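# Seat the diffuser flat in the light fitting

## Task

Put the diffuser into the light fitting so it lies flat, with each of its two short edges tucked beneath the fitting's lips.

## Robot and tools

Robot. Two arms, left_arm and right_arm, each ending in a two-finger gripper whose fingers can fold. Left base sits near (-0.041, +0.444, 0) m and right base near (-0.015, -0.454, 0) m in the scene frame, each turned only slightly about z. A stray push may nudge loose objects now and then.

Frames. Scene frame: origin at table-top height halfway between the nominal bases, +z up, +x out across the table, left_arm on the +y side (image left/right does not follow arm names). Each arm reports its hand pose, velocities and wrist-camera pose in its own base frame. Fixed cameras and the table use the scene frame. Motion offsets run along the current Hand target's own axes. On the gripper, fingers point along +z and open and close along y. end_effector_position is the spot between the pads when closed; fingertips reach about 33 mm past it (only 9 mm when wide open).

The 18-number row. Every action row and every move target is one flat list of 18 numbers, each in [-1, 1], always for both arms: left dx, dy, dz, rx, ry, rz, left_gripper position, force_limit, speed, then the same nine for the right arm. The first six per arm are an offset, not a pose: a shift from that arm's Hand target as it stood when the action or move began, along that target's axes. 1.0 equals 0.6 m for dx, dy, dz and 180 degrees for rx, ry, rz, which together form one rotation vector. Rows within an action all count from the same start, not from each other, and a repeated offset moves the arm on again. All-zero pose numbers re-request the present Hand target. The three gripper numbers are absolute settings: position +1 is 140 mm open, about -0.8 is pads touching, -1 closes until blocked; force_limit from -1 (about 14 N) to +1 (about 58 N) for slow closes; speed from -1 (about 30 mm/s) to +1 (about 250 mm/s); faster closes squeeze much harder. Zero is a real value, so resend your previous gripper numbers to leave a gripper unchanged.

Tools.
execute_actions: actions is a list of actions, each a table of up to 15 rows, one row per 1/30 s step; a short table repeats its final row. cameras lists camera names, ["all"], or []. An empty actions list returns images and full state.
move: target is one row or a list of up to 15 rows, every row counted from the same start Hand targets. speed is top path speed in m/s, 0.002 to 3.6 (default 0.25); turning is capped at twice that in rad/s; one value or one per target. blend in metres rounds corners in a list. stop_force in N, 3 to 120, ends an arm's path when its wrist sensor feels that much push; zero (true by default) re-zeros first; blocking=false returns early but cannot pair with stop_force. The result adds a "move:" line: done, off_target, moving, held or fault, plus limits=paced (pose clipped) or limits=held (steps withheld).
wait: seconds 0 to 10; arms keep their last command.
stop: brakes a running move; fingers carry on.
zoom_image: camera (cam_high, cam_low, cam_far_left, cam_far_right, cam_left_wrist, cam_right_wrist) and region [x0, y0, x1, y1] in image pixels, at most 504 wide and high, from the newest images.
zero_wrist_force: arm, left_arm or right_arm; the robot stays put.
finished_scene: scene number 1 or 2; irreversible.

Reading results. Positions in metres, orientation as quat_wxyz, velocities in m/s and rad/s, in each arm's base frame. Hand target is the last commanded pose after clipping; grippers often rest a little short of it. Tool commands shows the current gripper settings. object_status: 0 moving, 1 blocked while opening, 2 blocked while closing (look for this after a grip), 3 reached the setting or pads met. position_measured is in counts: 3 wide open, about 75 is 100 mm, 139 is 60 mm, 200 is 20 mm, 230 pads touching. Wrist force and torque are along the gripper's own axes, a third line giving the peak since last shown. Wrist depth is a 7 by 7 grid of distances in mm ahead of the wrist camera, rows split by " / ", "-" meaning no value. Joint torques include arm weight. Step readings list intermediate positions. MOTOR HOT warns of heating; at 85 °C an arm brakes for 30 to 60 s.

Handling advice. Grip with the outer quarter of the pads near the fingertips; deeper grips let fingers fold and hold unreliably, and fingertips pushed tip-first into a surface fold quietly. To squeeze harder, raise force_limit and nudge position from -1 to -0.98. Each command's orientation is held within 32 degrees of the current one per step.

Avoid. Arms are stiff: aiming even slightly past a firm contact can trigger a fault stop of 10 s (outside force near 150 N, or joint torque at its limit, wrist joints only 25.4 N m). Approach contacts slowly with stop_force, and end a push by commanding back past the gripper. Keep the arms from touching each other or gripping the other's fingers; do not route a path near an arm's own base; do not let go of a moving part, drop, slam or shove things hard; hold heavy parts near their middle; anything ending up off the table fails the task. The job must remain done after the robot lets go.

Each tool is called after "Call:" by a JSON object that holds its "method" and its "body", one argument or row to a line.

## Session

Call:
{"method": "execute_actions", "body": {
  "actions": []
}}

Scene clock: 0.00 s.
left_arm: end_effector_position=(+0.5525, -0.4698, +0.3848) position_measured=3 object_status=3 end_effector_quat_wxyz=(+0.006, +0.658, -0.127, +0.742) | right_arm: end_effector_position=(+0.8692, +0.0223, +0.1952) position_measured=3 object_status=3 end_effector_quat_wxyz=(-0.294, +0.698, +0.441, +0.482)
Joint positions: left_arm=[-1.306 -1.067 1.856 -4.153 -0.474 3.522] | right_arm=[-0.483 -0.778 1.161 -1.898 -0.372 1.494]
Joint velocities: within noise
Joint torques (N m): no reading
Wrist force (N): no reading
Wrist torque (N m): no reading
Wrist force, peak (N): no reading
Wrist depth (mm): cam_left_wrist=[1756 1824 1810 - - 2047 2615 / 1580 - - - - - - / 1883 - - - - - 1693 / - 135 2083 - 1634 1623 135 / - - - - 1612 782 122 / - 2242 736 711 720 643 - / - - - - 550 529 503] | cam_right_wrist=[1044 1065 1368 - - 1441 1450 / 750 783 702 756 - - - / 556 566 557 560 2078 1879 - / 452 142 440 446 443 145 111 / - 343 365 367 366 354 105 / - 312 311 313 315 311 294 / 276 270 270 278 272 273 273]
Hand target: left_arm +0.5525, -0.4698, +0.3848; +0.006, +0.658, -0.127, +0.742 | right_arm +0.8692, +0.0223, +0.1952; -0.294, +0.698, +0.441, +0.482
Tool commands: left_gripper/position=+1.0 left_gripper/force_limit=+1.0 left_gripper/speed=+1.0 right_gripper/position=+1.0 right_gripper/force_limit=+1.0 right_gripper/speed=+1.0
camera_calibration:
cam_left_wrist: T_world_to_cam=[[-0.158455, -0.969592, -0.186504, -0.284131], [-0.20318, 0.216868, -0.954823, 0.58396], [0.966235, -0.113402, -0.231365, -0.355197], [0, 0, 0, 1]] pos_world=[0.41683, -0.442414, 0.422406]
cam_right_wrist: T_world_to_cam=[[0.879926, -0.474918, 0.0135225, -0.750018], [-0.303252, -0.583319, -0.753509, 0.423856], [0.365743, 0.658932, -0.657298, -0.060038], [0, 0, 0, 1]] pos_world=[0.810454, -0.0693929, 0.290058]

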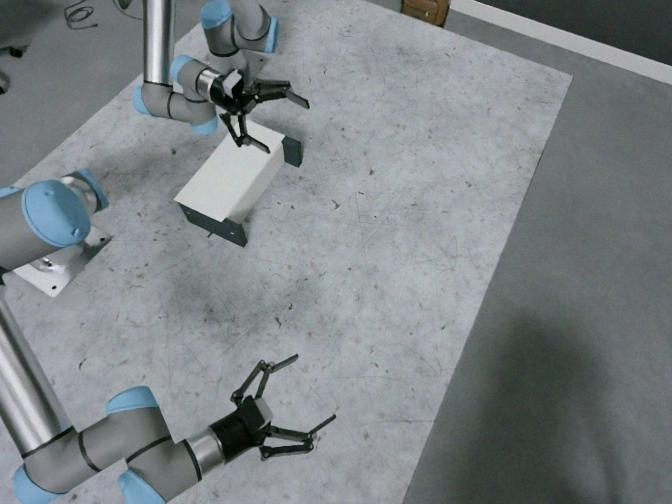

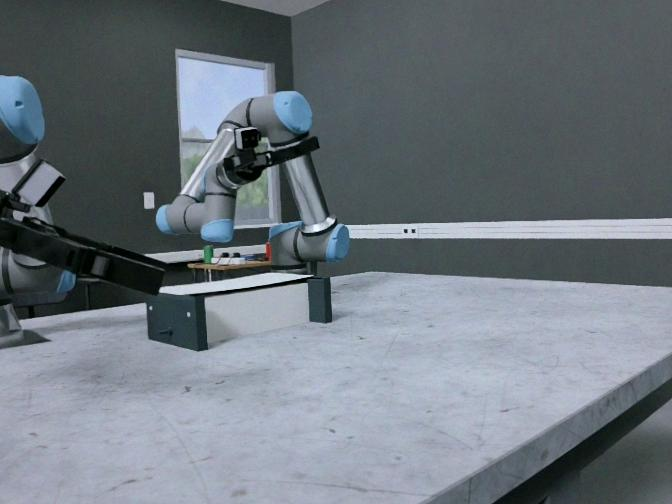

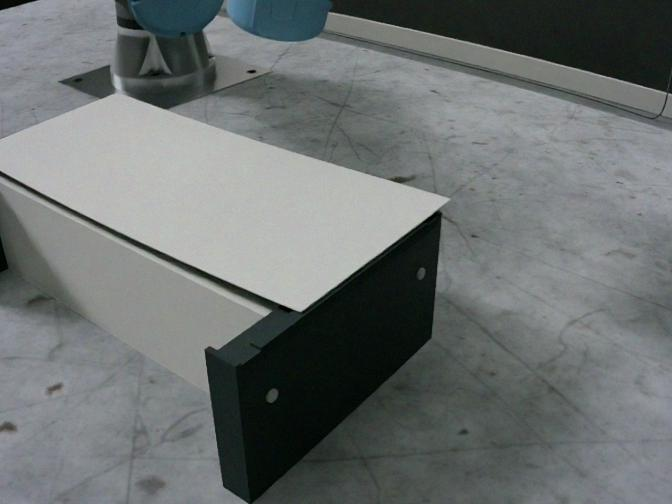

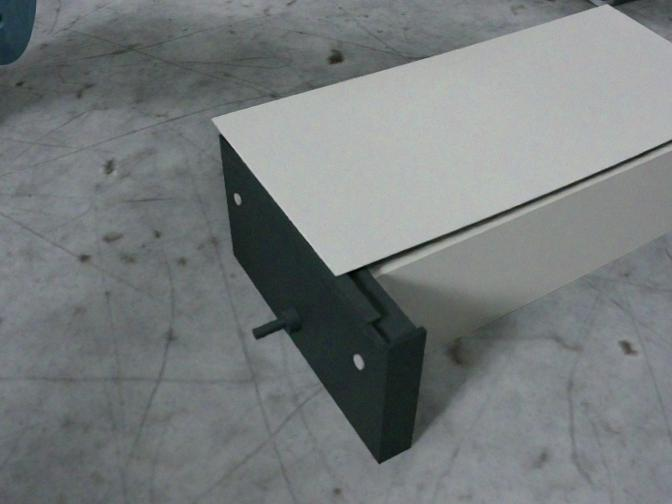

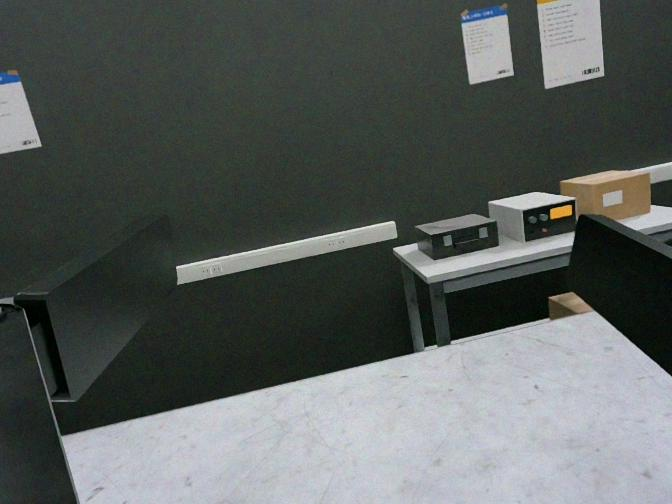

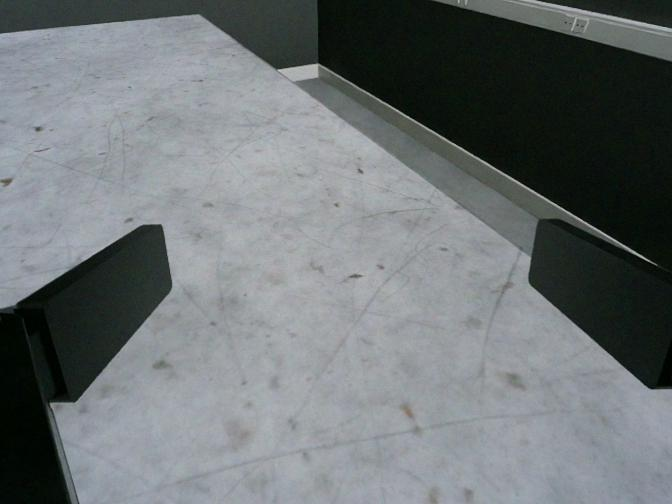

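Call:
{"method": "move", "body": {
  "target": [
    [-0.0658,0.1087,-0.566,0.0042,-0.5349,-0.0915,1,1,1,0.2047,-0.813,0.286,0.3769,-0.2184,0.3564,-0.32,1,0],
    [-0.397,0.1737,-0.6,0.0042,-0.5349,-0.0915,1,1,1,0.2047,-0.813,0.286,0.3769,-0.2184,0.3564,-0.32,1,0]
  ],
  "speed": 0.4,
  "cameras": ["cam_high","cam_far_left","cam_left_wrist"]
}}

Scene clock: 11.37 s.
left_arm: end_effector_position=(+0.2146, -0.4623, +0.0968) position_measured=3 object_status=3 end_effector_quat_wxyz=(+0.000, +1.000, +0.000, -0.001) | right_arm: end_effector_position=(+0.5201, +0.4206, +0.2400) position_measured=169 object_status=3 end_effector_quat_wxyz=(+0.651, -0.651, -0.275, +0.276)
Joint positions: left_arm=[-1.4 -1.471 1.94 -2.041 -1.572 1.742] | right_arm=[0.094 -0.52 0.608 -0.086 -0.707 1.571]
Joint torques (N m): left_arm=[13.38 -21.3 -14.15 -4.93 1.73 1.48] | right_arm=[10.82 -49.53 -34.08 3.65 -1.54 -2.05]
Wrist force (N): left_arm=[-0.2 1.6 -0.6] | right_arm=[-0.8 -0.5 -0.6]
Wrist torque (N m): left_arm=[0.06 0.37 0.15] | right_arm=[-0.24 0.16 -0.26]
Wrist force, peak (N): left_arm=[-0.3 1.8 -2.7] | right_arm=[-1.1 -0.3 -1.2]
Wrist depth (mm): cam_left_wrist=[113 113 113 113 115 111 111 / 119 119 119 119 117 219 117 / 234 233 236 231 230 229 231 / 246 139 244 242 244 242 135 / - 260 261 266 261 262 122 / - 285 288 280 276 273 280 / 307 306 304 298 305 304 294] | cam_right_wrist=[- - 2375 - 924 312 315 / - 665 738 709 812 338 325 / - 769 4322 4002 816 330 304 / - 766 497 4411 150 290 281 / - 85 - 430 - 89 - / - - - 433 - - - / - - - 3726 - - -]
Hand target: left_arm +0.2146, -0.4624, +0.0967; +0.000, +1.000, +0.000, -0.001 | right_arm +0.5201, +0.4206, +0.2400; +0.651, -0.651, -0.275, +0.276
Off the commanded pose: left_arm 0.000 m, 0 deg | right_arm 0.000 m, 0 deg.
move: done
camera_calibration:
cam_left_wrist: T_world_to_cam=[[-0.0094386, -0.999815, -0.0167369, -0.446421], [-0.941204, 0.00323013, 0.337823, 0.173174], [-0.337707, 0.0189414, -0.941061, 0.315253], [0, 0, 0, 1]] pos_world=[0.265241, -0.45287, 0.230699]
Images, in order (width x height): cam_high 672x504, cam_far_left 672x504, cam_left_wrist 672x504.

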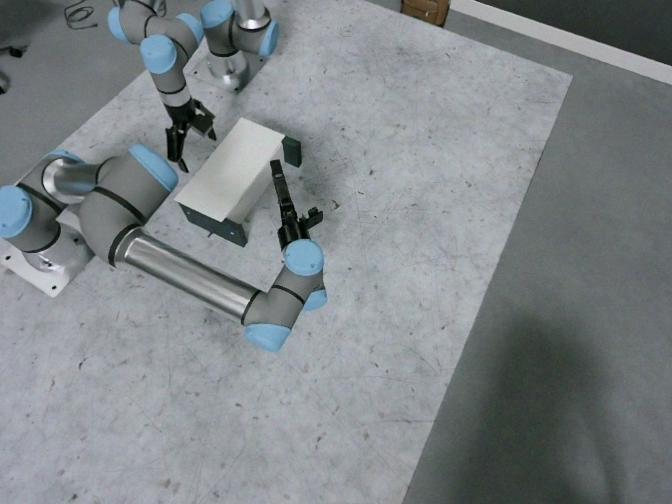

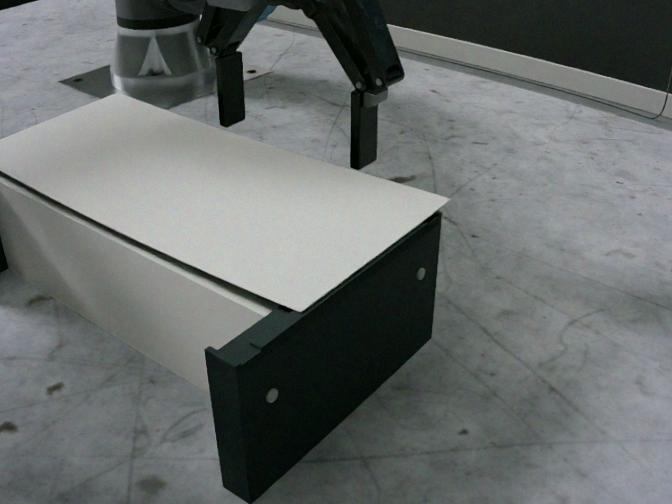

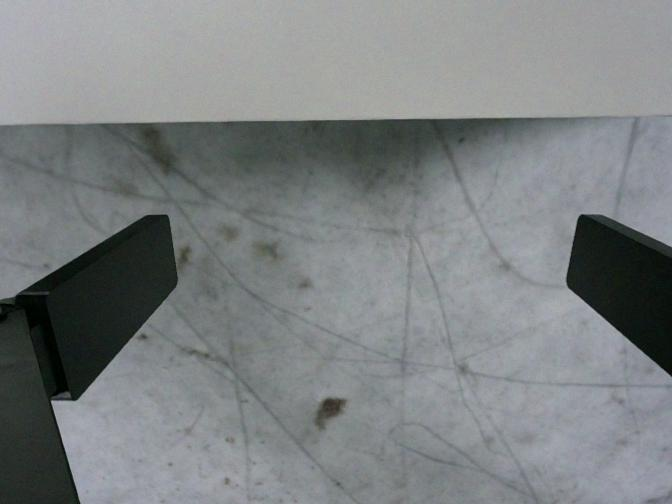

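Call:
{"method": "move", "body": {
  "target": [0.114,0,0,0,0,0,1,1,1,0,0,0,0,0,0,-0.32,1,0],
  "speed": 0.08,
  "cameras": ["cam_far_left","cam_far_right"]
}}

Call:
{"method": "zoom_image", "body": {
  "camera": "cam_far_right",
  "region": [200, 90, 440, 360]
}}

Call:
{"method": "zoom_image", "body": {
  "camera": "cam_far_left",
  "region": [190, 180, 460, 400]
}}

Scene clock: 13.47 s.
left_arm: end_effector_position=(+0.2829, -0.4624, +0.0967) position_measured=3 object_status=3 end_effector_quat_wxyz=(+0.000, +1.000, +0.000, -0.001) | right_arm: end_effector_position=(+0.5201, +0.4206, +0.2400) position_measured=169 object_status=3 end_effector_quat_wxyz=(+0.651, -0.651, -0.275, +0.276)
Joint positions: left_arm=[-1.27 -1.396 1.854 -2.029 -1.572 1.873] | right_arm=[0.094 -0.52 0.608 -0.086 -0.707 1.571]
Joint torques (N m): left_arm=[12.05 -22.13 -30.54 -1.15 -0.82 1.66] | right_arm=[10.17 -49.46 -35.2 3.81 -1.36 -1.77]
Wrist force (N): left_arm=[-0.6 1.6 -0.7] | right_arm=[-1.0 -0.5 -0.8]
Wrist torque (N m): left_arm=[0.06 0.43 0.09] | right_arm=[-0.25 0.21 -0.27]
Wrist force, peak (N): left_arm=[-0.2 2.0 -0.8] | right_arm=[-1.1 -0.5 -1.2]
Wrist depth (mm): cam_left_wrist=[113 113 113 113 115 111 111 / - 120 120 119 119 118 117 / - 128 126 127 127 126 125 / - 131 131 243 247 241 135 / - 264 - 261 261 264 122 / - 283 288 281 279 278 277 / 305 306 303 292 298 295 300] | cam_right_wrist=[- - - - 1108 426 314 / - 671 716 730 831 326 314 / - 720 4156 3486 819 305 297 / - 432 444 416 151 288 - / - 85 - 362 - 89 - / - - - 367 - - - / - - - - - - -]
Hand target: left_arm +0.2830, -0.4624, +0.0967; +0.000, +1.000, +0.000, -0.001 | right_arm +0.5201, +0.4206, +0.2400; +0.651, -0.651, -0.275, +0.276
Off the commanded pose: left_arm 0.000 m, 0 deg | right_arm 0.000 m, 0 deg.
move: done
Images, in order (width x height): cam_far_left 672x504, cam_far_right 672x504.

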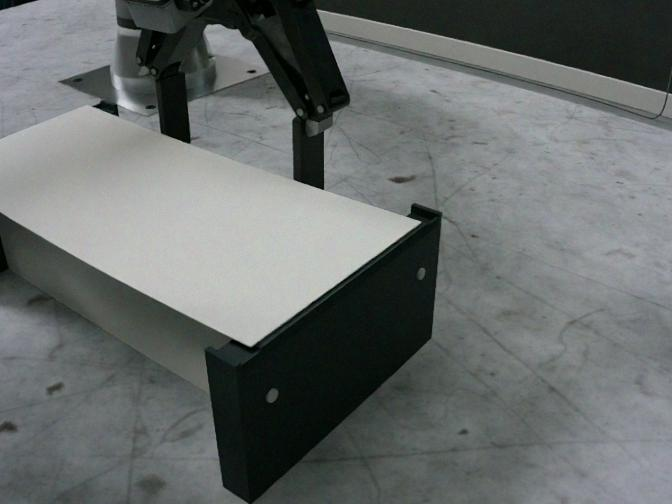

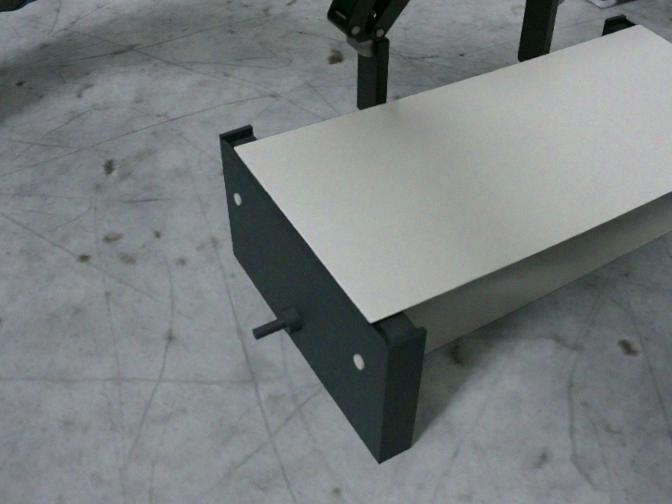

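Scaled by 1.867 from the camera's 672x504 image, which has a finer 960x720 frame.

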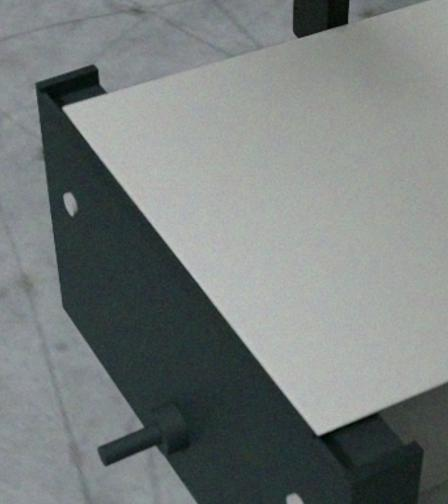

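Scaled by 1.867 from the camera's 672x504 image, which has a finer 960x720 frame.

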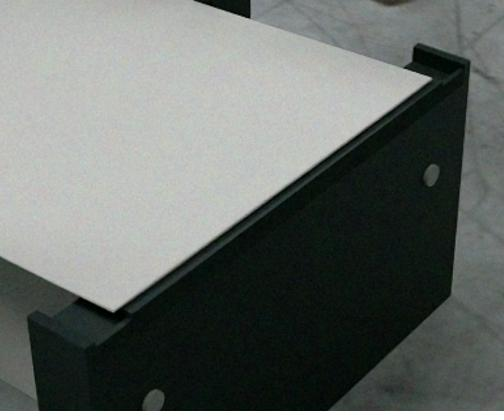

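Call:
{"method": "move", "body": {
  "target": [
    [-0.058,0,0,0,0,0,1,1,1,0,0,0,0,0,0,-0.32,1,0],
    [-0.138,-0.104,-0.289,0,0,0,-0.32,1,1,0,0,0,0,0,0,-0.32,1,0],
    [-0.138,-0.137,-0.2555,0.4215,0.3217,0.3217,-0.32,1,1,0.067,0.2267,0.1477,0,0,0,-0.32,1,0],
    [-0.1175,-0.1567,-0.0163,0.4215,0.3217,0.3217,-0.32,1,1,0.067,0.2267,0.1477,0,0,0,-0.32,1,0]
  ],
  "speed": [0.25,0.4,0.45,0.4],
  "blend": [0.01,0,0.02,0],
  "cameras": ["cam_far_left","cam_far_right","cam_left_wrist","cam_right_wrist"]
}}

Scene clock: 20.87 s.
left_arm: end_effector_position=(+0.2126, -0.3683, +0.1066) position_measured=169 object_status=3 end_effector_quat_wxyz=(+0.562, -0.562, +0.429, -0.429) | right_arm: end_effector_position=(+0.4843, +0.5111, +0.1040) position_measured=169 object_status=3 end_effector_quat_wxyz=(+0.651, -0.651, -0.275, +0.276)
Joint positions: left_arm=[-2.058 -1.039 2.005 -0.966 -0.753 1.571] | right_arm=[0.22 -0.427 0.779 -0.35 -0.581 1.57]
Joint torques (N m): left_arm=[12.84 -27.71 -0.65 -0.35 1.47 1.6] | right_arm=[9.9 -50.38 -7.31 -0.7 1.56 1.33]
Wrist force (N): left_arm=[1.2 0.4 1.0] | right_arm=[-1.0 -0.1 -0.7]
Wrist torque (N m): left_arm=[0.04 -0.27 -0.24] | right_arm=[-0.17 0.25 -0.33]
Wrist force, peak (N): left_arm=[-0.7 0.9 -2.8] | right_arm=[-1.1 -1.0 -1.0]
Wrist depth (mm): cam_left_wrist=[2200 2159 2354 - - 212 177 / - 2426 2644 - - - 187 / 2504 - 2586 - - - 169 / - - - 135 146 235 197 / - - - 3362 - - 82 / - - - 2426 - - - / - - - 2477 - - -] | cam_right_wrist=[- - - 2251 426 216 152 / - - - 249 239 220 146 / - - 634 323 - 221 147 / - 623 621 3044 127 208 155 / - 85 - 473 111 89 130 / - - - 485 - - - / - - - - - - -]
Hand target: left_arm +0.2126, -0.3683, +0.1064; +0.562, -0.562, +0.429, -0.429 | right_arm +0.4843, +0.5111, +0.1040; +0.651, -0.651, -0.275, +0.276
Off the commanded pose: left_arm 0.000 m, 0 deg | right_arm 0.000 m, 0 deg.
move: done
camera_calibration:
cam_left_wrist: T_world_to_cam=[[0.0138183, 0.0126085, -0.999825, 0.120376], [-0.572445, 0.819939, 0.00242843, 0.425898], [0.819827, 0.572311, 0.0185478, 0.177424], [0, 0, 0, 1]] pos_world=[0.0966829, -0.45227, 0.11603]
cam_right_wrist: T_world_to_cam=[[0.0142787, -0.0372049, -0.999206, 0.122871], [-0.411468, -0.910993, 0.0280404, 0.662106], [-0.911312, 0.410741, -0.0283164, 0.378675], [0, 0, 0, 1]] pos_world=[0.615772, 0.452207, 0.11493]
Images, in order (width x height): cam_far_left 672x504, cam_far_right 672x504, cam_left_wrist 672x504, cam_right_wrist 672x504.

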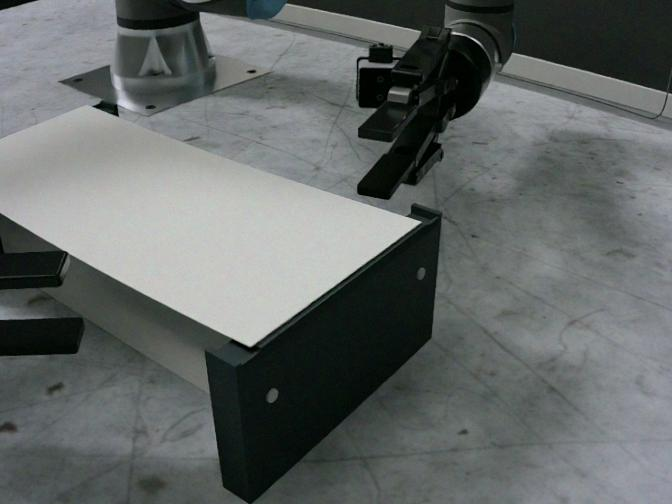

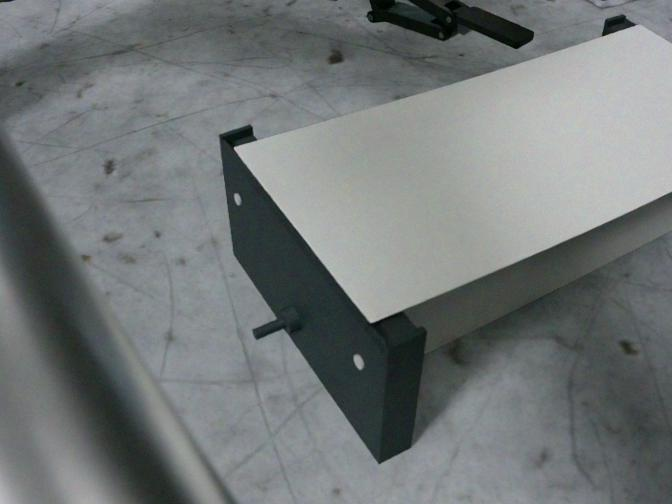

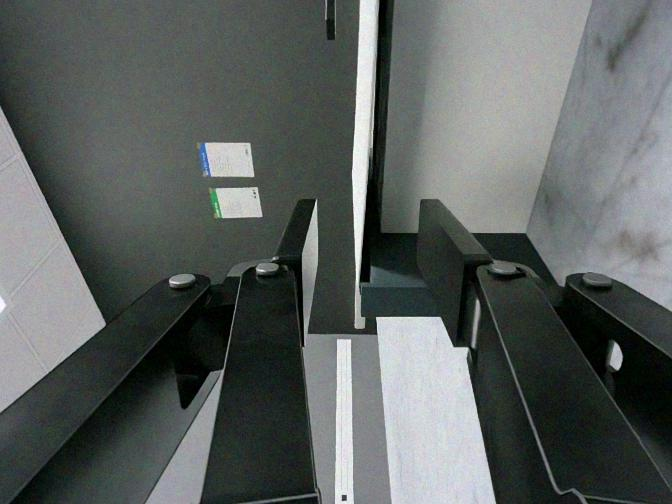

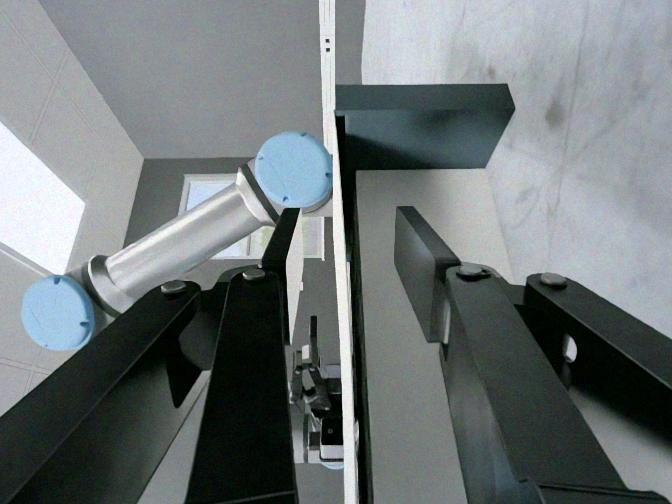

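Call:
{"method": "move", "body": {
  "target": [
    [0,-0.003,0.1167,0,0,0,-0.32,1,0,0,-0.0017,0.1167,0,0,0,-0.32,1,0],
    [0,-0.003,0.1167,0,0,0,-1,-0.3,-1,0,-0.0017,0.1167,0,0,0,-1,-0.3,-1]
  ],
  "speed": 0.15,
  "cameras": ["cam_far_left","cam_far_right","cam_left_wrist","cam_right_wrist"]
}}

Scene clock: 24.00 s.
left_arm: end_effector_position=(+0.2802, -0.3499, +0.1082) position_measured=229 object_status=0 end_effector_quat_wxyz=(+0.562, -0.562, +0.429, -0.429) | right_arm: end_effector_position=(+0.4340, +0.5599, +0.1051) position_measured=229 object_status=0 end_effector_quat_wxyz=(+0.651, -0.651, -0.275, +0.276)
Joint positions: left_arm=[-1.931 -1.084 2.083 -1.001 -0.626 1.572] | right_arm=[0.301 -0.502 0.928 -0.425 -0.5 1.57]
Joint torques (N m): left_arm=[11.67 -36.08 -1.63 -0.07 1.53 0.98] | right_arm=[7.28 -65.02 -6.7 -0.78 1.47 1.22]
Wrist force (N): left_arm=[0.9 1.7 1.8] | right_arm=[-1.0 -4.6 0.1]
Wrist torque (N m): left_arm=[-0.16 -0.25 -0.15] | right_arm=[0.07 0.15 -0.52]
Wrist force, peak (N): left_arm=[1.2 1.8 2.3] | right_arm=[-0.9 -5.0 0.0]
Wrist depth (mm): cam_left_wrist=[- - 2083 - 168 147 - / - 2354 - 2307 165 - - / - 3315 2705 - 186 - - / - - - - 191 - 179 / - - - - - 88 171 / - - - - - - - / - - - - - - -] | cam_right_wrist=[- - - 4503 420 219 154 / - 3486 - 175 171 172 148 / 2484 - 547 217 208 195 149 / 553 542 575 113 198 - 156 / 522 - 79 - 83 - 143 / - - - - - 73 - / - - - - - - -]
Hand target: left_arm +0.2802, -0.3499, +0.1082; +0.562, -0.562, +0.429, -0.429 | right_arm +0.4340, +0.5599, +0.1051; +0.651, -0.651, -0.275, +0.276
Off the commanded pose: left_arm 0.000 m, 0 deg | right_arm 0.000 m, 0 deg.
move: done
camera_calibration:
cam_left_wrist: T_world_to_cam=[[0.0137604, 0.0126901, -0.999825, 0.120855], [-0.572446, 0.819938, 0.0025284, 0.449493], [0.819827, 0.572311, 0.0185471, 0.111444], [0, 0, 0, 1]] pos_world=[0.164283, -0.43387, 0.11763]
cam_right_wrist: T_world_to_cam=[[0.0143699, -0.0372458, -0.999203, 0.126473], [-0.411471, -0.910992, 0.0280401, 0.685835], [-0.91131, 0.41074, -0.0284164, 0.312834], [0, 0, 0, 1]] pos_world=[0.565472, 0.501007, 0.116031]
Images, in order (width x height): cam_far_left 672x504, cam_far_right 672x504, cam_left_wrist 672x504, cam_right_wrist 672x504.

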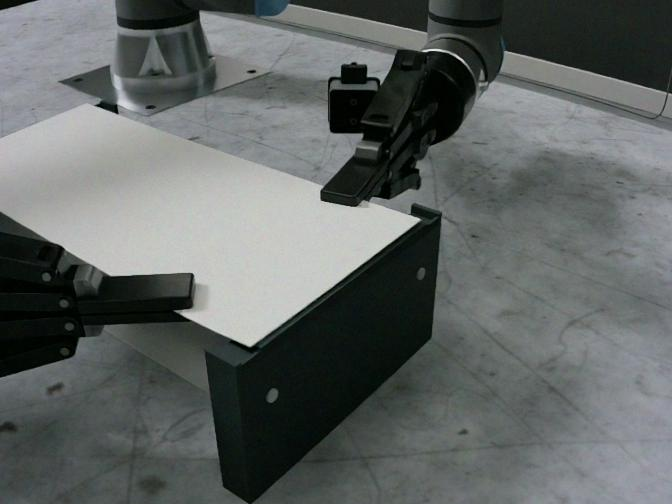

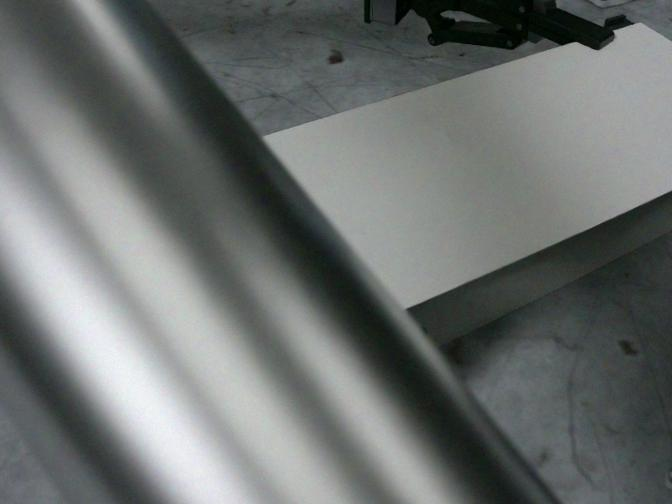

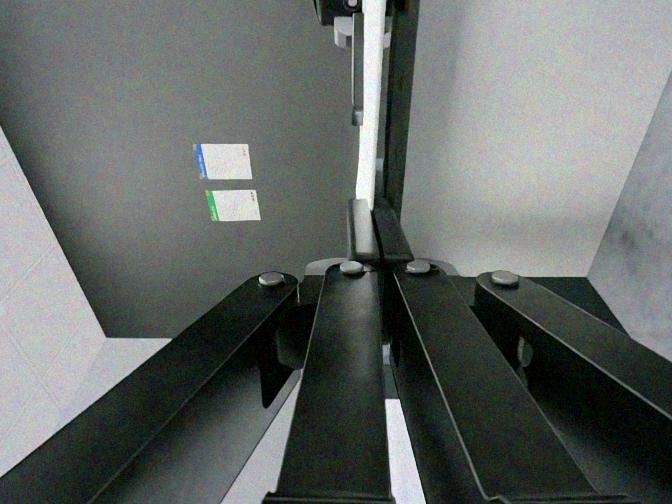

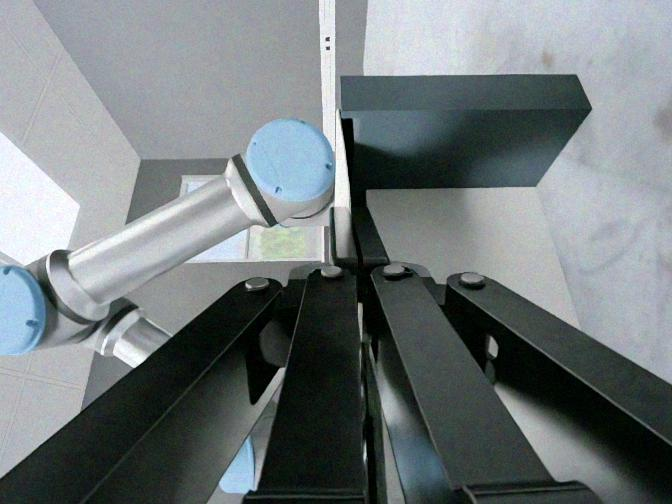

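Call:
{"method": "move", "body": {
  "target": [
    [0,-0.02,0,0,0,0,-1,-0.3,-1,0,-0.02,0,0,0,0,-1,-0.3,-1],
    [-0.0177,-0.039,0.0049,0.0081,0,0.0295,-1,-0.3,-1,0.0124,-0.0372,0.0137,0.0226,0,-0.0205,-1,-0.3,-1]
  ],
  "speed": 0.06,
  "blend": [0.004,0],
  "cameras": ["cam_far_left","cam_far_right","cam_high","cam_low"]
}}

Call:
{"method": "zoom_image", "body": {
  "camera": "cam_high",
  "region": [150, 110, 330, 260]
}}

Call:
{"method": "zoom_image", "body": {
  "camera": "cam_low",
  "region": [130, 240, 350, 370]
}}

Scene clock: 27.47 s.
left_arm: end_effector_position=(+0.2802, -0.3389, +0.1316) position_measured=229 object_status=2 end_effector_quat_wxyz=(+0.588, -0.534, +0.449, -0.408) | right_arm: end_effector_position=(+0.4333, +0.5709, +0.1274) position_measured=229 object_status=2 end_effector_quat_wxyz=(+0.682, -0.618, -0.286, +0.264)
Joint positions: left_arm=[-1.941 -1.13 2.099 -0.928 -0.635 1.63] | right_arm=[0.317 -0.444 0.812 -0.216 -0.491 1.373]
Joint torques (N m): left_arm=[-15.2 -36.13 -1.12 3.94 -1.6 1.62] | right_arm=[8.8 -50.02 -32.5 3.44 -1.45 -1.77]
Wrist force (N): left_arm=[2.0 1.4 1.9] | right_arm=[-1.3 -1.2 0.8]
Wrist torque (N m): left_arm=[-0.18 -0.16 -0.21] | right_arm=[-0.17 0.23 -0.27]
Wrist force, peak (N): left_arm=[2.0 1.9 2.0] | right_arm=[-1.0 -5.3 -0.1]
Wrist depth (mm): cam_left_wrist=[- 1898 - - 204 - - / - - - - 236 - 161 / - - 2220 - 257 - 178 / - 2705 3097 - 190 189 180 / - - - - - 88 159 / - - - - - - - / - - - - - - -] | cam_right_wrist=[- 3602 - 2807 639 307 192 / - - - 2140 511 166 166 / - - 544 526 189 179 168 / - 525 570 113 116 - 183 / 512 628 79 - 83 - 164 / - - - - - 73 - / - - - - - - -]
Hand target: left_arm +0.2802, -0.3389, +0.1316; +0.588, -0.534, +0.450, -0.408 | right_arm +0.4333, +0.5709, +0.1274; +0.683, -0.618, -0.286, +0.264
Off the commanded pose: left_arm 0.000 m, 0 deg | right_arm 0.000 m, 0 deg.
move: done
Images, in order (width x height): cam_high 672x504, cam_low 672x504, cam_far_left 672x504, cam_far_right 672x504.

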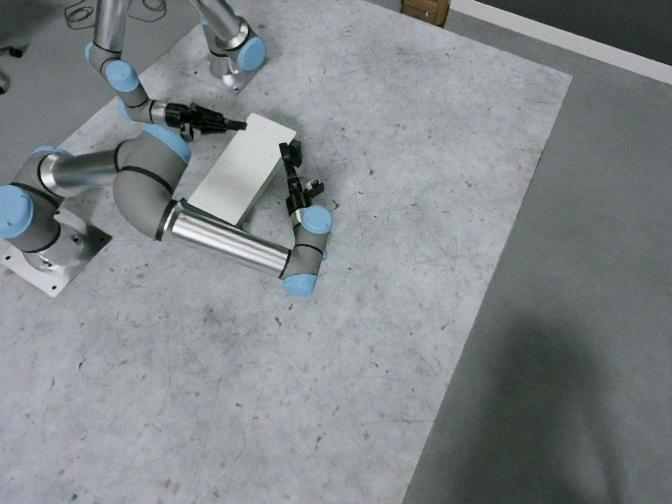

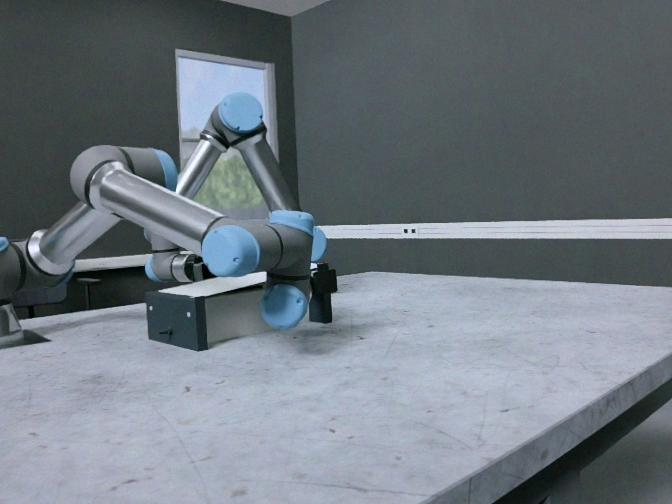

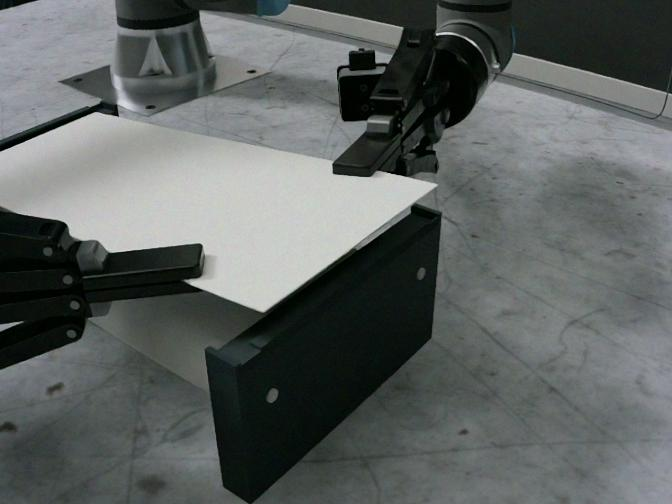

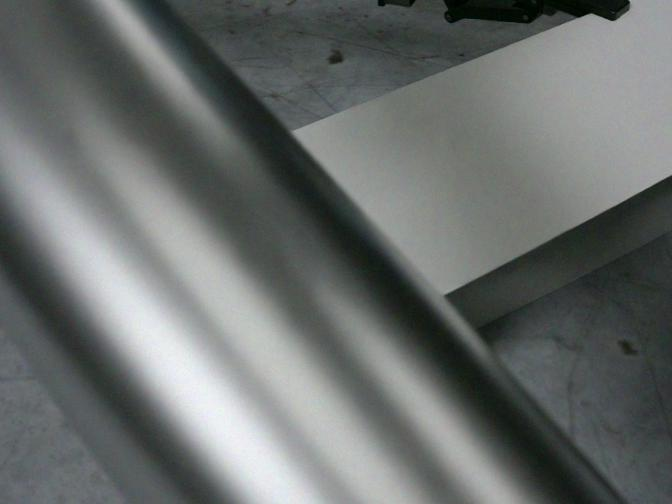

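Scaled by 2.800 from the camera's 672x504 image, which has a finer 960x720 frame.

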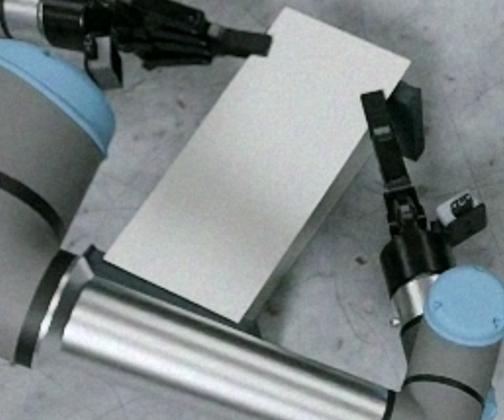

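Scaled by 2.291 from the camera's 672x504 image, which has a finer 960x720 frame.

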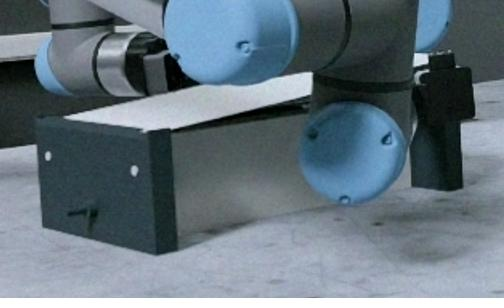

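Call:
{"method": "zoom_image", "body": {
  "camera": "cam_high",
  "region": [175, 180, 255, 250]
}}

Call:
{"method": "zoom_image", "body": {
  "camera": "cam_low",
  "region": [135, 275, 225, 345]
}}

Scaled by 6.300 from the camera's 672x504 image, which has a finer 960x720 frame.

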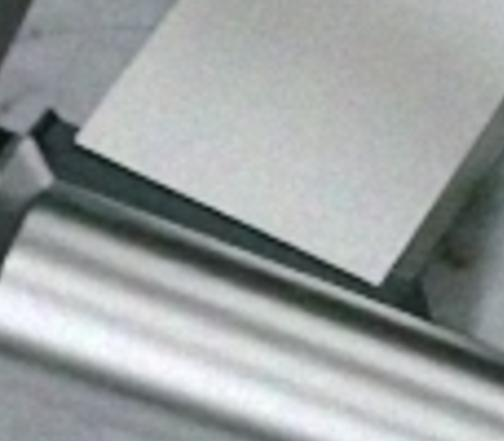

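Scaled by 5.600 from the camera's 672x504 image, which has a finer 960x720 frame.

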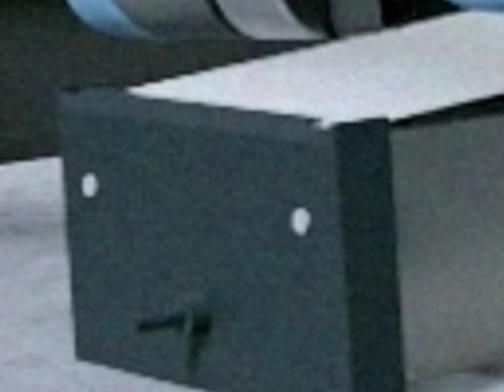

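Call:
{"method": "move", "body": {
  "target": [0.0152,-0.0015,-0.0042,0,0,0,-1,-0.3,-1,-0.0106,-0.0015,-0.0117,0,0,0,-1,-0.3,-1],
  "speed": 0.03,
  "cameras": ["cam_far_left","cam_high","cam_low"]
}}

Call:
{"method": "zoom_image", "body": {
  "camera": "cam_high",
  "region": [175, 180, 255, 250]
}}

Call:
{"method": "zoom_image", "body": {
  "camera": "cam_low",
  "region": [135, 275, 225, 345]
}}

Scene clock: 29.43 s.
left_arm: end_effector_position=(+0.2802, -0.3483, +0.1316) position_measured=229 object_status=2 end_effector_quat_wxyz=(+0.588, -0.534, +0.450, -0.408) | right_arm: end_effector_position=(+0.4340, +0.5615, +0.1274) position_measured=229 object_status=2 end_effector_quat_wxyz=(+0.683, -0.618, -0.286, +0.264)
Joint positions: left_arm=[-1.932 -1.115 2.071 -0.915 -0.627 1.629] | right_arm=[0.304 -0.456 0.838 -0.232 -0.504 1.376]
Joint torques (N m): left_arm=[11.6 -25.25 -18.38 3.44 1.54 -2.03] | right_arm=[-13.3 -69.38 -7.03 -0.89 -1.32 1.31]
Wrist force (N): left_arm=[1.8 1.4 2.0] | right_arm=[-1.1 -1.5 0.7]
Wrist torque (N m): left_arm=[-0.13 -0.18 -0.19] | right_arm=[-0.21 0.23 -0.44]
Wrist force, peak (N): left_arm=[2.1 2.0 2.1] | right_arm=[-1.5 -1.4 1.0]
Wrist depth (mm): cam_left_wrist=[- - 2083 282 207 153 145 / - - - - 237 158 - / - 3097 2644 2836 241 181 - / 3017 2705 2802 - 134 194 - / - - - - - 88 - / - - - - - - - / - - - - - - -] | cam_right_wrist=[- - - - 626 307 193 / - - - 3275 170 169 166 / 2702 - 558 525 197 192 177 / 573 553 575 113 116 194 175 / - 632 79 - 83 89 171 / - - - - - 73 - / - - - - - - -]
Hand target: left_arm +0.2802, -0.3484, +0.1316; +0.588, -0.534, +0.450, -0.408 | right_arm +0.4340, +0.5614, +0.1274; +0.683, -0.618, -0.286, +0.264
Off the commanded pose: left_arm 0.000 m, 0 deg | right_arm 0.000 m, 0 deg.
move: done
Images, in order (width x height): cam_high 672x504, cam_low 672x504, cam_far_left 672x504.

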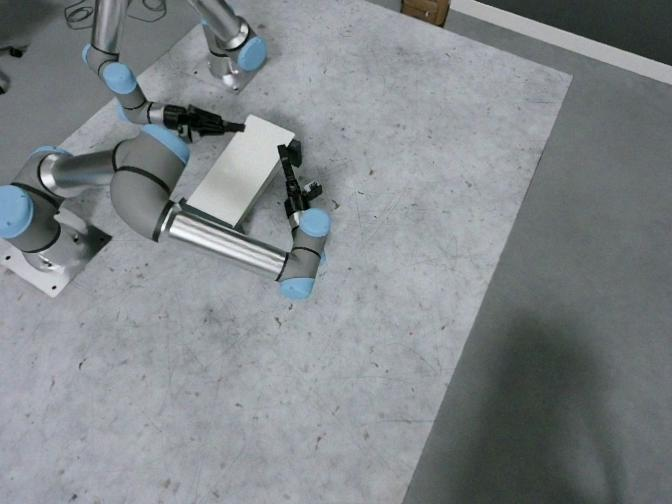

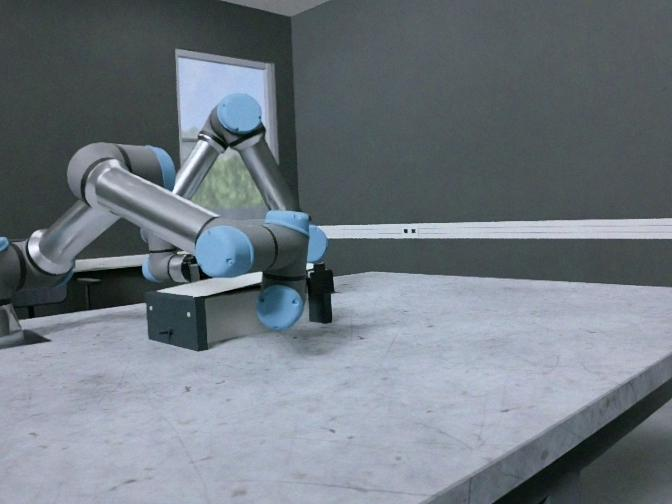

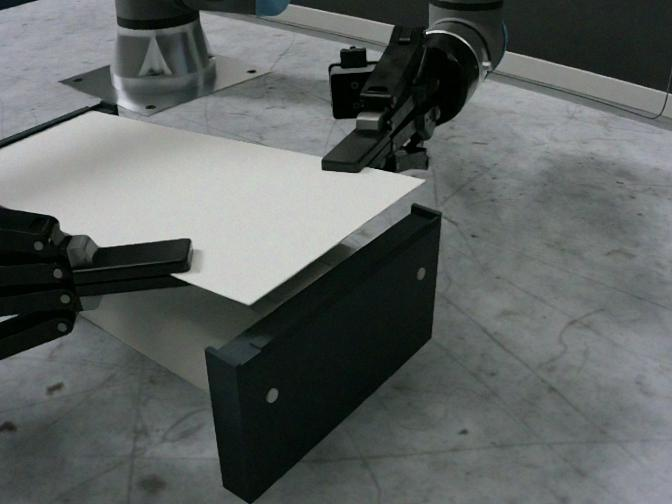

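Scaled by 6.300 from the camera's 672x504 image, which has a finer 960x720 frame.

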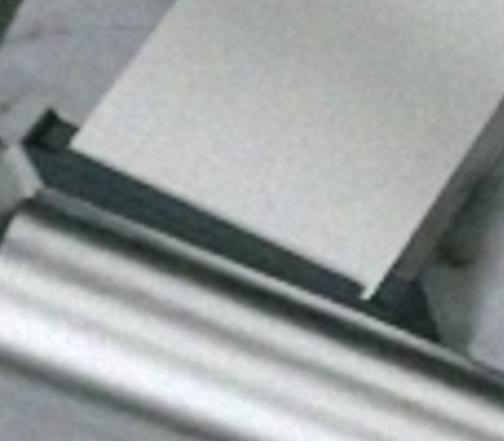

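Scaled by 5.600 from the camera's 672x504 image, which has a finer 960x720 frame.

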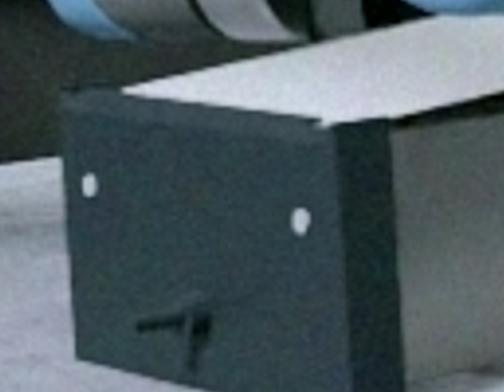

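Call:
{"method": "move", "body": {
  "target": [0.0087,-0.0063,-0.0024,-0.0375,0,-0.1367,-1,-0.3,-1,-0.0048,-0.0147,-0.0053,-0.105,0,0.0952,-1,-0.3,-1],
  "speed": 0.1,
  "cameras": ["cam_far_left","cam_high","cam_far_right"]
}}

Call:
{"method": "zoom_image", "body": {
  "camera": "cam_high",
  "region": [175, 180, 255, 250]
}}

Call:
{"method": "zoom_image", "body": {
  "camera": "cam_far_left",
  "region": [190, 180, 460, 400]
}}

Scene clock: 34.33 s.
left_arm: end_effector_position=(+0.2802, -0.3541, +0.1348) position_measured=229 object_status=2 end_effector_quat_wxyz=(-0.455, +0.651, -0.348, +0.497) | right_arm: end_effector_position=(+0.4343, +0.5563, +0.1358) position_measured=229 object_status=2 end_effector_quat_wxyz=(-0.525, +0.757, +0.231, -0.312) end_effector_velocity=(-0.001, +0.000, +0.000) end_effector_angular_velocity=(-0.003, -0.001, +0.001)
Joint positions: left_arm=[-1.931 -1.227 2.102 -1.033 -0.617 1.363] | right_arm=[0.314 -0.716 1.078 -0.847 -0.572 2.229]
Joint velocities: left_arm=[within noise] | right_arm=[0.001 -0.002 0.001 -0.003 -0.001 0.005]
Joint torques (N m): left_arm=[-16.9 -35.7 -4.77 -0.68 3.12 -2.12] | right_arm=[10.01 -64.19 -8.84 -3.05 0.38 1.44]
Wrist force (N): left_arm=[-2.3 2.9 2.4] | right_arm=[-3.5 -0.7 -2.9]
Wrist torque (N m): left_arm=[-0.16 -0.61 0.05] | right_arm=[0.45 -0.09 -0.68]
Wrist force, peak (N): left_arm=[0.2 3.2 5.0] | right_arm=[-4.8 -1.0 0.0]
Wrist depth (mm): cam_left_wrist=[- - - 275 636 182 - / 2179 2377 - 2307 671 - 158 / - 2504 2354 989 252 - - / - - 2586 - 114 - 194 / 3224 - - - - 88 193 / - - - - - - - / - - - - - - -] | cam_right_wrist=[2428 2484 1019 459 246 188 158 / 2636 3002 2702 208 195 206 166 / 4156 - 532 238 - - 178 / - 510 678 113 101 - 186 / 487 - 79 - 83 - - / - - - - - 73 - / - - - - - - -]
Hand target: left_arm +0.2802, -0.3541, +0.1348; -0.455, +0.651, -0.348, +0.497 | right_arm +0.4343, +0.5563, +0.1358; -0.525, +0.757, +0.231, -0.312
Off the commanded pose: left_arm 0.000 m, 0 deg | right_arm 0.000 m, 0 deg.
move: done
Images, in order (width x height): cam_high 672x504, cam_far_left 672x504, cam_far_right 672x504.

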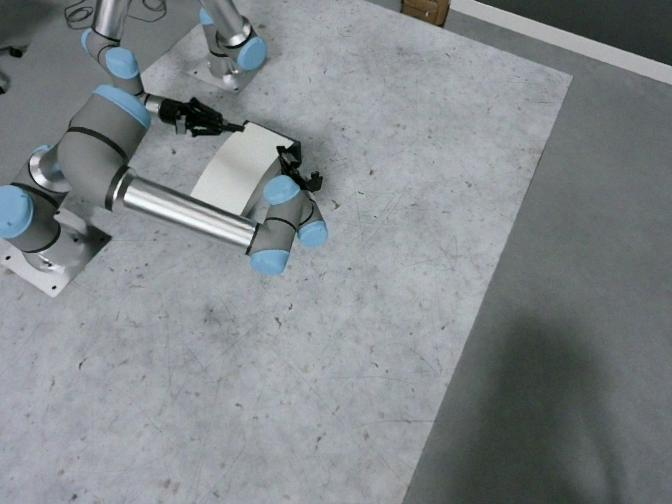

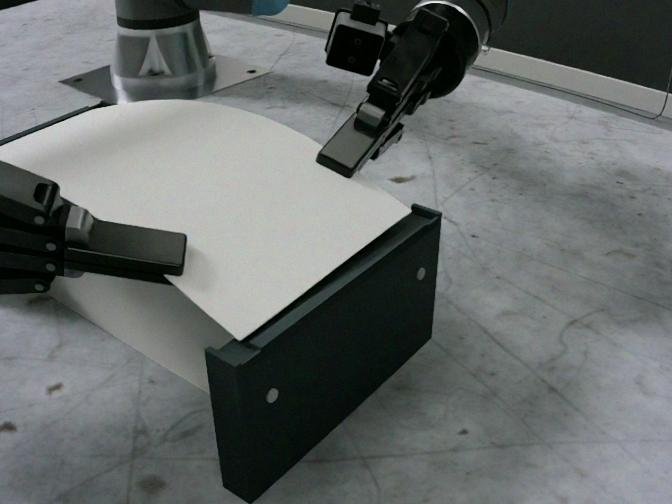

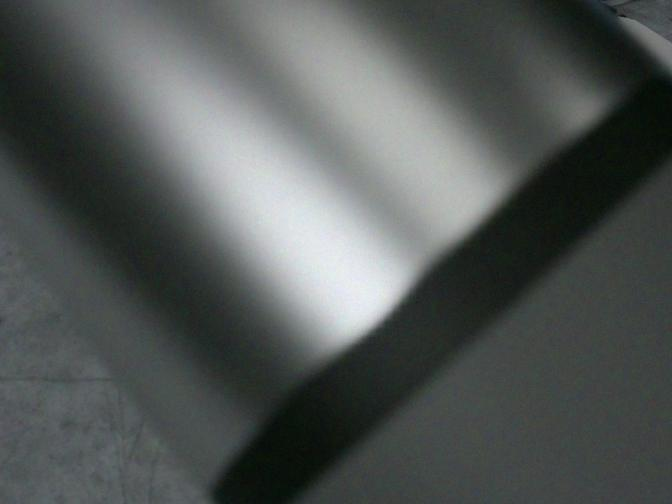

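Scaled by 6.300 from the camera's 672x504 image, which has a finer 960x720 frame.

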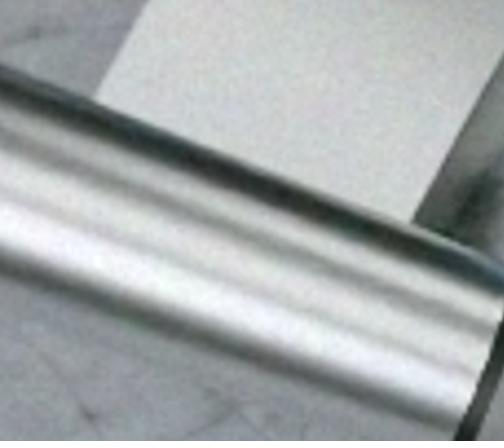

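Scaled by 1.867 from the camera's 672x504 image, which has a finer 960x720 frame.

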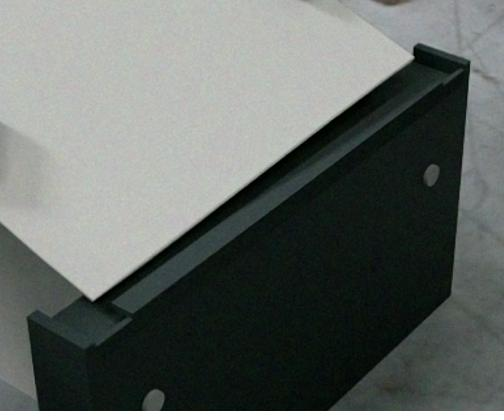

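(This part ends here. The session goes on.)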